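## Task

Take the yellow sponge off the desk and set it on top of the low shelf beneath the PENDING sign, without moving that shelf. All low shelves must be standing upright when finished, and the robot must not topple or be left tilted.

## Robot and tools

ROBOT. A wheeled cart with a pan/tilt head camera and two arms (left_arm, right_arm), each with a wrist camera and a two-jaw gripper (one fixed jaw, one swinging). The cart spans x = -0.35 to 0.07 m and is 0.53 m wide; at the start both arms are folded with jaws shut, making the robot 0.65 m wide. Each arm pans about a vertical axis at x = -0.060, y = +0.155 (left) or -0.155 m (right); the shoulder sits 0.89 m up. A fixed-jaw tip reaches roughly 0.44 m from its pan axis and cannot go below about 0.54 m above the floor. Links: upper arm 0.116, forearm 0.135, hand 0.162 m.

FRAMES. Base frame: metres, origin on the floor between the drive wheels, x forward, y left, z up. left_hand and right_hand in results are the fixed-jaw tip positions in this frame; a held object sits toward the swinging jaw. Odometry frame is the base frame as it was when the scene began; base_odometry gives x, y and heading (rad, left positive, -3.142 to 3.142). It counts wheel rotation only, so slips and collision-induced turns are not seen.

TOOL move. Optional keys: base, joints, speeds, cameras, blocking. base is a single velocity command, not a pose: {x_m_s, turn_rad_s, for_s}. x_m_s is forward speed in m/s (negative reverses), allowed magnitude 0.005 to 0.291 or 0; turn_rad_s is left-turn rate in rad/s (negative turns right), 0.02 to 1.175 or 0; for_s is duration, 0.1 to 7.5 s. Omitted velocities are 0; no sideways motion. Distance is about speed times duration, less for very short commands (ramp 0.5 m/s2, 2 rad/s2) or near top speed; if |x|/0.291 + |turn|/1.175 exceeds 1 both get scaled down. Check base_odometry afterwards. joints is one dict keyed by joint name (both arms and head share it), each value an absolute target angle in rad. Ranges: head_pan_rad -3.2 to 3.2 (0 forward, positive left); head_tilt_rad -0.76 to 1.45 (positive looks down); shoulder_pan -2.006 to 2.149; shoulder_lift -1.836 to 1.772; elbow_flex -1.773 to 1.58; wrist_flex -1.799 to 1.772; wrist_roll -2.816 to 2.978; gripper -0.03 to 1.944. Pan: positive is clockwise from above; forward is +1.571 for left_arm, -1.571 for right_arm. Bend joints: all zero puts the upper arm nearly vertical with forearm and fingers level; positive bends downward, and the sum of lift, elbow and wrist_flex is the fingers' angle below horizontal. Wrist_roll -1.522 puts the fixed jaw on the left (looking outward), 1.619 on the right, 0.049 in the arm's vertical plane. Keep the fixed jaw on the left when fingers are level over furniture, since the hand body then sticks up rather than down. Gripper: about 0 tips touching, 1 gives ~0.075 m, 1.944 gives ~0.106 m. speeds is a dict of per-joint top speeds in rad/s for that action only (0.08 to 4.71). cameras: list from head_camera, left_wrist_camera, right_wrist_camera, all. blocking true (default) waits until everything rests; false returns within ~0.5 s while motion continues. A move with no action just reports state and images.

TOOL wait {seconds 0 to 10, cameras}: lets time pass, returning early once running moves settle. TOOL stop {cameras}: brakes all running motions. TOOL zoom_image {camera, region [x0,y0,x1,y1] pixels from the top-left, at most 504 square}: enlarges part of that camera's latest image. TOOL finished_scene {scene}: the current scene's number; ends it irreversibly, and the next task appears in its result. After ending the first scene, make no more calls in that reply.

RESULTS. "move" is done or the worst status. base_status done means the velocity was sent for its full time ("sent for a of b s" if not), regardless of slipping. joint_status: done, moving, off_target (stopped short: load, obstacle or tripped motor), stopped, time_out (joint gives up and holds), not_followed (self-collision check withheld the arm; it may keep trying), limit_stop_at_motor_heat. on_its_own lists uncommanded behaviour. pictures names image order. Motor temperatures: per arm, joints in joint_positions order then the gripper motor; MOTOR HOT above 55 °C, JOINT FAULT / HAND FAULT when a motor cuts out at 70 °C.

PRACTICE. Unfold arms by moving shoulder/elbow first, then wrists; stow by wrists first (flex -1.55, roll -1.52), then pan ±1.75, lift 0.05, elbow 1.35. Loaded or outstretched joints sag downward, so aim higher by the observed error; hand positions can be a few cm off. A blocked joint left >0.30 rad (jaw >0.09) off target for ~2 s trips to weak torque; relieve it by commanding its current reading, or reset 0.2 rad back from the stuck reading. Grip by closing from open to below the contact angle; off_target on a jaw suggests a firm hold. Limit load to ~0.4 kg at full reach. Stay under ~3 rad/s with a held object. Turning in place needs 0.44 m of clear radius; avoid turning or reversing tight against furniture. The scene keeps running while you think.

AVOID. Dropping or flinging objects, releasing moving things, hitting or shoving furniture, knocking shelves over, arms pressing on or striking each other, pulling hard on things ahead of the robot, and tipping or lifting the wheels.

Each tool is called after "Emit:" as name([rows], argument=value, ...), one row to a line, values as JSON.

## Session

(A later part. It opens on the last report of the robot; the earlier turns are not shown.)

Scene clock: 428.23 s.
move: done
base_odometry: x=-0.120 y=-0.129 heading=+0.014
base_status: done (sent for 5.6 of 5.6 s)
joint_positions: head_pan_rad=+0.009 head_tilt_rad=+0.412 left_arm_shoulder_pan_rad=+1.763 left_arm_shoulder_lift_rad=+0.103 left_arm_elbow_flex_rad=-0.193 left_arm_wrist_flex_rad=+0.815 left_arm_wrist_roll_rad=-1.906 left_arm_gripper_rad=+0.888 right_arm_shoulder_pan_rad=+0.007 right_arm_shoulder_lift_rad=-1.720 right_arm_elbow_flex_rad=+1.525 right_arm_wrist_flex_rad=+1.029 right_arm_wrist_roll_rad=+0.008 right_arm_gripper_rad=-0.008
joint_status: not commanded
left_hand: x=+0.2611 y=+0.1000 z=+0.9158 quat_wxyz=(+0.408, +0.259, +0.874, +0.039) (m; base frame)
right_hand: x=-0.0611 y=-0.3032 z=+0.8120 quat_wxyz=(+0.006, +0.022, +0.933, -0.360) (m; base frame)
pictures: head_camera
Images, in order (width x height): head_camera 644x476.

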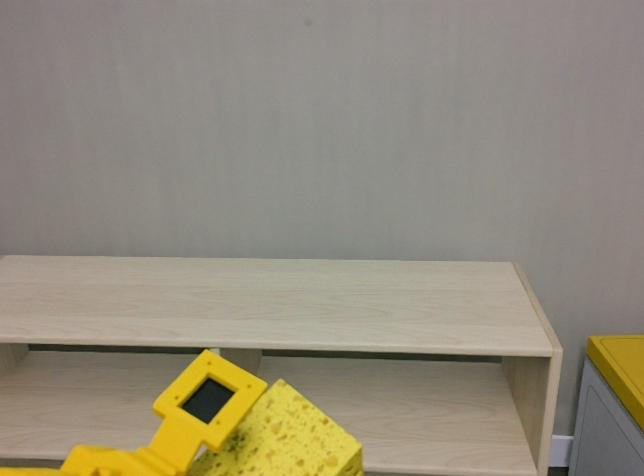

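Emit:
move(base={"turn_rad_s":-0.15,"for_s":0.3}, joints={"left_arm_shoulder_lift_rad":0.6,"left_arm_elbow_flex_rad":-0.2,"left_arm_wrist_flex_rad":0.68,"head_tilt_rad":0.8}, speeds={"left_arm_shoulder_lift_rad":0.8,"left_arm_wrist_flex_rad":0.3})

Emit:
move(base={"x_m_s":0.24,"for_s":2.85}, cameras=["head_camera","left_wrist_camera"])

Scene clock: 436.97 s.
move: done
base_odometry: x=-0.120 y=-0.129 heading=-0.029
base_status: done (sent for 0.3 of 0.3 s)
joint_positions: head_pan_rad=+0.009 head_tilt_rad=+0.794 left_arm_shoulder_pan_rad=+1.764 left_arm_shoulder_lift_rad=+0.614 left_arm_elbow_flex_rad=-0.193 left_arm_wrist_flex_rad=+0.691 left_arm_wrist_roll_rad=-1.906 left_arm_gripper_rad=+0.888 right_arm_shoulder_pan_rad=+0.007 right_arm_shoulder_lift_rad=-1.720 right_arm_elbow_flex_rad=+1.525 right_arm_wrist_flex_rad=+1.029 right_arm_wrist_roll_rad=+0.008 right_arm_gripper_rad=-0.008
joint_status: all done
left_hand: x=+0.2524 y=+0.1012 z=+0.7767 quat_wxyz=(+0.226, +0.277, +0.934, +0.022) (m; base frame)
right_hand: x=-0.0611 y=-0.3032 z=+0.8120 quat_wxyz=(+0.006, +0.022, +0.933, -0.360) (m; base frame)
pictures: none

Scene clock: 440.97 s.
move: done
base_odometry: x=+0.567 y=-0.152 heading=-0.033
base_status: done (sent for 2.87 of 2.87 s)
joint_positions: head_pan_rad=+0.009 head_tilt_rad=+0.794 left_arm_shoulder_pan_rad=+1.769 left_arm_shoulder_lift_rad=+0.614 left_arm_elbow_flex_rad=-0.193 left_arm_wrist_flex_rad=+0.691 left_arm_wrist_roll_rad=-1.906 left_arm_gripper_rad=+0.888 right_arm_shoulder_pan_rad=+0.007 right_arm_shoulder_lift_rad=-1.720 right_arm_elbow_flex_rad=+1.525 right_arm_wrist_flex_rad=+1.029 right_arm_wrist_roll_rad=+0.008 right_arm_gripper_rad=-0.008
joint_status: not commanded
left_hand: x=+0.2521 y=+0.0997 z=+0.7767 quat_wxyz=(+0.226, +0.279, +0.933, +0.021) (m; base frame)
right_hand: x=-0.0611 y=-0.3032 z=+0.8120 quat_wxyz=(+0.006, +0.022, +0.933, -0.360) (m; base frame)
pictures: head_camera, left_wrist_camera
Images, in order (width x height): head_camera 644x476, left_wrist_camera 644x476.

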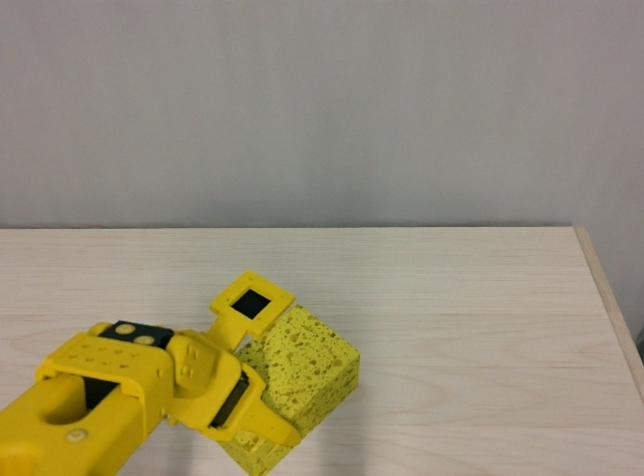

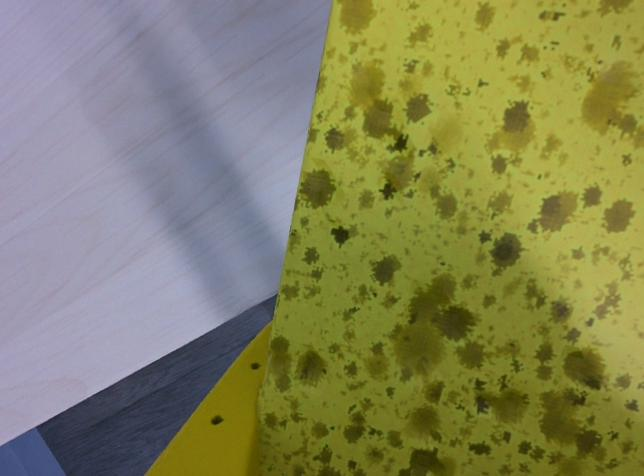

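Emit:
move(base={"x_m_s":0.1,"for_s":1.0}, joints={"left_arm_shoulder_lift_rad":1.06,"left_arm_elbow_flex_rad":-0.5,"left_arm_wrist_flex_rad":0.52}, speeds={"left_arm_shoulder_lift_rad":0.4,"left_arm_elbow_flex_rad":0.27,"left_arm_wrist_flex_rad":0.15})

Emit:
move(joints={"left_arm_shoulder_lift_rad":1.2,"left_arm_elbow_flex_rad":-0.52,"left_arm_wrist_flex_rad":0.41}, speeds={"left_arm_shoulder_lift_rad":0.3}, cameras=["head_camera","left_wrist_camera"])

Scene clock: 450.93 s.
move: done
base_odometry: x=+0.667 y=-0.155 heading=-0.032
base_status: done (sent for 1 of 1 s)
joint_positions: head_pan_rad=+0.009 head_tilt_rad=+0.794 left_arm_shoulder_pan_rad=+1.770 left_arm_shoulder_lift_rad=+1.076 left_arm_elbow_flex_rad=-0.466 left_arm_wrist_flex_rad=+0.531 left_arm_wrist_roll_rad=-1.906 left_arm_gripper_rad=+0.888 right_arm_shoulder_pan_rad=+0.007 right_arm_shoulder_lift_rad=-1.720 right_arm_elbow_flex_rad=+1.525 right_arm_wrist_flex_rad=+1.029 right_arm_wrist_roll_rad=+0.008 right_arm_gripper_rad=-0.008
joint_status: all done
left_hand: x=+0.2606 y=+0.0975 z=+0.7050 quat_wxyz=(+0.212, +0.281, +0.936, +0.020) (m; base frame)
right_hand: x=-0.0611 y=-0.3032 z=+0.8120 quat_wxyz=(+0.006, +0.022, +0.933, -0.360) (m; base frame)
pictures: none

Scene clock: 451.87 s.
move: done
base_odometry: x=+0.667 y=-0.155 heading=-0.032
base_status: not commanded
joint_positions: head_pan_rad=+0.009 head_tilt_rad=+0.794 left_arm_shoulder_pan_rad=+1.770 left_arm_shoulder_lift_rad=+1.215 left_arm_elbow_flex_rad=-0.489 left_arm_wrist_flex_rad=+0.421 left_arm_wrist_roll_rad=-1.906 left_arm_gripper_rad=+0.888 right_arm_shoulder_pan_rad=+0.007 right_arm_shoulder_lift_rad=-1.720 right_arm_elbow_flex_rad=+1.525 right_arm_wrist_flex_rad=+1.029 right_arm_wrist_roll_rad=+0.008 right_arm_gripper_rad=-0.008
joint_status: all done
left_hand: x=+0.2535 y=+0.0990 z=+0.6759 quat_wxyz=(+0.209, +0.281, +0.936, +0.019) (m; base frame)
right_hand: x=-0.0611 y=-0.3032 z=+0.8120 quat_wxyz=(+0.006, +0.022, +0.933, -0.360) (m; base frame)
pictures: head_camera, left_wrist_camera
Images, in order (width x height): head_camera 644x476, left_wrist_camera 644x476.

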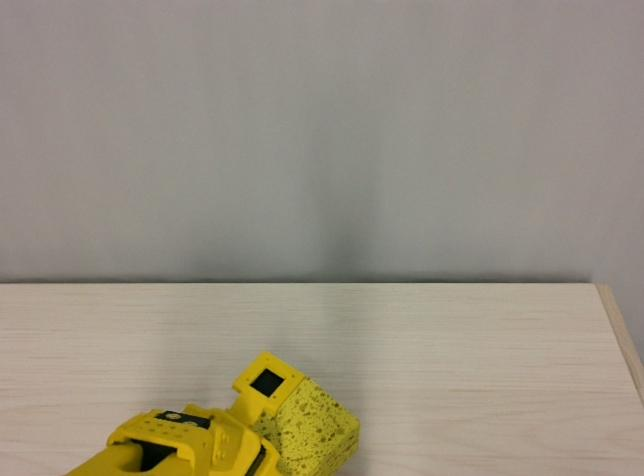

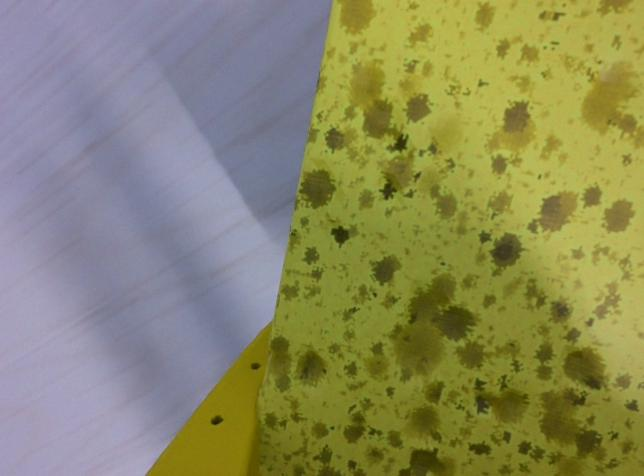

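Emit:
move(joints={"left_arm_shoulder_lift_rad":1.3,"left_arm_elbow_flex_rad":-0.54,"left_arm_wrist_flex_rad":0.33,"head_tilt_rad":1.05}, speeds={"left_arm_shoulder_lift_rad":0.25})

Emit:
move(joints={"left_arm_shoulder_lift_rad":1.39,"left_arm_elbow_flex_rad":-0.6,"left_arm_wrist_flex_rad":0.29}, speeds={"left_arm_shoulder_lift_rad":0.2}, cameras=["head_camera"])

Scene clock: 457.63 s.
move: done
base_odometry: x=+0.667 y=-0.155 heading=-0.032
base_status: not commanded
joint_positions: head_pan_rad=+0.009 head_tilt_rad=+1.045 left_arm_shoulder_pan_rad=+1.770 left_arm_shoulder_lift_rad=+1.314 left_arm_elbow_flex_rad=-0.510 left_arm_wrist_flex_rad=+0.341 left_arm_wrist_roll_rad=-1.906 left_arm_gripper_rad=+0.888 right_arm_shoulder_pan_rad=+0.007 right_arm_shoulder_lift_rad=-1.720 right_arm_elbow_flex_rad=+1.525 right_arm_wrist_flex_rad=+1.029 right_arm_wrist_roll_rad=+0.008 right_arm_gripper_rad=-0.008
joint_status: all done
left_hand: x=+0.2479 y=+0.1001 z=+0.6571 quat_wxyz=(+0.211, +0.281, +0.936, +0.019) (m; base frame)
right_hand: x=-0.0611 y=-0.3032 z=+0.8120 quat_wxyz=(+0.006, +0.022, +0.933, -0.360) (m; base frame)
pictures: none

Scene clock: 458.53 s.
move: done
base_odometry: x=+0.667 y=-0.155 heading=-0.032
base_status: not commanded
joint_positions: head_pan_rad=+0.009 head_tilt_rad=+1.045 left_arm_shoulder_pan_rad=+1.770 left_arm_shoulder_lift_rad=+1.404 left_arm_elbow_flex_rad=-0.570 left_arm_wrist_flex_rad=+0.301 left_arm_wrist_roll_rad=-1.906 left_arm_gripper_rad=+0.888 right_arm_shoulder_pan_rad=+0.007 right_arm_shoulder_lift_rad=-1.720 right_arm_elbow_flex_rad=+1.525 right_arm_wrist_flex_rad=+1.029 right_arm_wrist_roll_rad=+0.008 right_arm_gripper_rad=-0.008
joint_status: all done
left_hand: x=+0.2460 y=+0.1005 z=+0.6443 quat_wxyz=(+0.215, +0.281, +0.935, +0.020) (m; base frame)
right_hand: x=-0.0611 y=-0.3032 z=+0.8120 quat_wxyz=(+0.006, +0.022, +0.933, -0.360) (m; base frame)
pictures: head_camera
Images, in order (width x height): head_camera 644x476.

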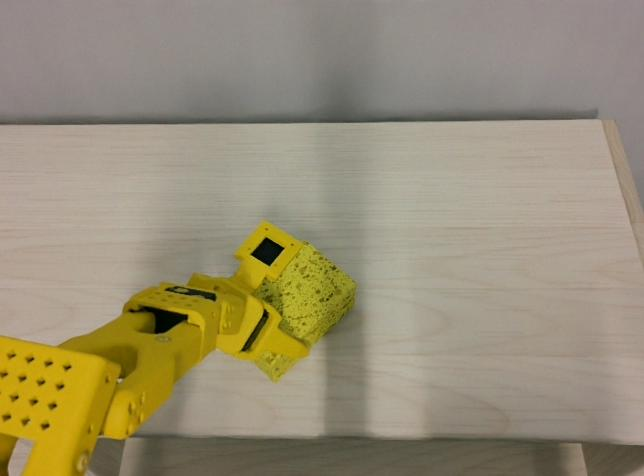

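Emit:
move(joints={"left_arm_shoulder_lift_rad":1.48,"left_arm_elbow_flex_rad":-0.63,"left_arm_wrist_flex_rad":0.23}, speeds={"left_arm_shoulder_lift_rad":0.2}, cameras=["head_camera","left_wrist_camera"])

Scene clock: 471.73 s.
move: done
base_odometry: x=+0.667 y=-0.155 heading=-0.032
base_status: not commanded
joint_positions: head_pan_rad=+0.009 head_tilt_rad=+1.045 left_arm_shoulder_pan_rad=+1.766 left_arm_shoulder_lift_rad=+1.470 left_arm_elbow_flex_rad=-0.619 left_arm_wrist_flex_rad=+0.241 left_arm_wrist_roll_rad=-1.897 left_arm_gripper_rad=+0.890 right_arm_shoulder_pan_rad=+0.007 right_arm_shoulder_lift_rad=-1.720 right_arm_elbow_flex_rad=+1.525 right_arm_wrist_flex_rad=+1.029 right_arm_wrist_roll_rad=+0.008 right_arm_gripper_rad=-0.008
joint_status: all done
left_hand: x=+0.2498 y=+0.1012 z=+0.6382 quat_wxyz=(+0.236, +0.273, +0.932, +0.021) (m; base frame)
right_hand: x=-0.0611 y=-0.3032 z=+0.8120 quat_wxyz=(+0.006, +0.022, +0.933, -0.360) (m; base frame)
pictures: head_camera, left_wrist_camera
Images, in order (width x height): head_camera 644x476, left_wrist_camera 644x476.

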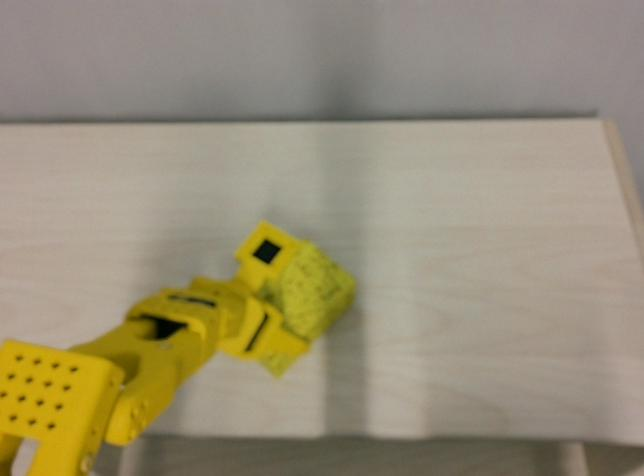

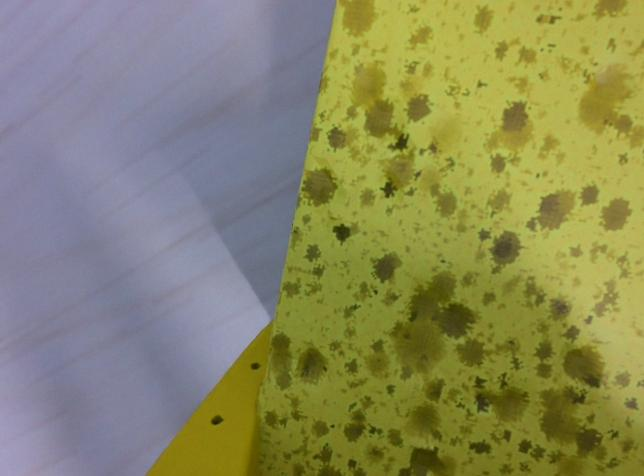

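Contact (lift short of target, pan/roll shifted). Release.

Emit:
move(joints={"left_arm_gripper_rad":1.4})

Emit:
move(joints={"left_arm_shoulder_lift_rad":0.8,"left_arm_elbow_flex_rad":-0.45}, speeds={"left_arm_shoulder_lift_rad":0.5,"left_arm_elbow_flex_rad":0.15}, cameras=["head_camera"])

Scene clock: 483.90 s.
move: done
base_odometry: x=+0.667 y=-0.155 heading=-0.032
base_status: not commanded
joint_positions: head_pan_rad=+0.009 head_tilt_rad=+1.045 left_arm_shoulder_pan_rad=+1.761 left_arm_shoulder_lift_rad=+1.492 left_arm_elbow_flex_rad=-0.621 left_arm_wrist_flex_rad=+0.237 left_arm_wrist_roll_rad=-1.898 left_arm_gripper_rad=+1.393 right_arm_shoulder_pan_rad=+0.007 right_arm_shoulder_lift_rad=-1.720 right_arm_elbow_flex_rad=+1.525 right_arm_wrist_flex_rad=+1.029 right_arm_wrist_roll_rad=+0.008 right_arm_gripper_rad=-0.008
joint_status: all done
left_hand: x=+0.2456 y=+0.1035 z=+0.6328 quat_wxyz=(+0.229, +0.272, +0.935, +0.021) (m; base frame)
right_hand: x=-0.0611 y=-0.3032 z=+0.8120 quat_wxyz=(+0.006, +0.022, +0.933, -0.360) (m; base frame)
pictures: none

Scene clock: 485.80 s.
move: done
base_odometry: x=+0.667 y=-0.155 heading=-0.032
base_status: not commanded
joint_positions: head_pan_rad=+0.009 head_tilt_rad=+1.045 left_arm_shoulder_pan_rad=+1.761 left_arm_shoulder_lift_rad=+0.867 left_arm_elbow_flex_rad=-0.449 left_arm_wrist_flex_rad=+0.237 left_arm_wrist_roll_rad=-1.898 left_arm_gripper_rad=+1.393 right_arm_shoulder_pan_rad=+0.007 right_arm_shoulder_lift_rad=-1.720 right_arm_elbow_flex_rad=+1.525 right_arm_wrist_flex_rad=+1.029 right_arm_wrist_roll_rad=+0.008 right_arm_gripper_rad=-0.008
joint_status: all done
left_hand: x=+0.3230 y=+0.0886 z=+0.7998 quat_wxyz=(+0.440, +0.251, +0.861, +0.041) (m; base frame)
right_hand: x=-0.0611 y=-0.3032 z=+0.8120 quat_wxyz=(+0.006, +0.022, +0.933, -0.360) (m; base frame)
pictures: head_camera
Images, in order (width x height): head_camera 644x476.

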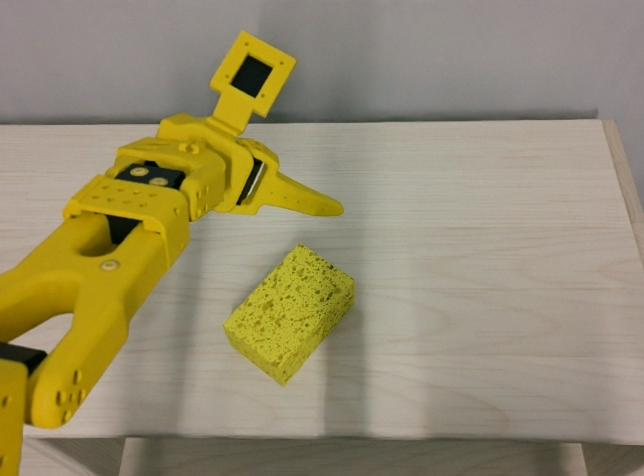

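Emit:
finished_scene(scene=3)

The scene is finished: the task was done.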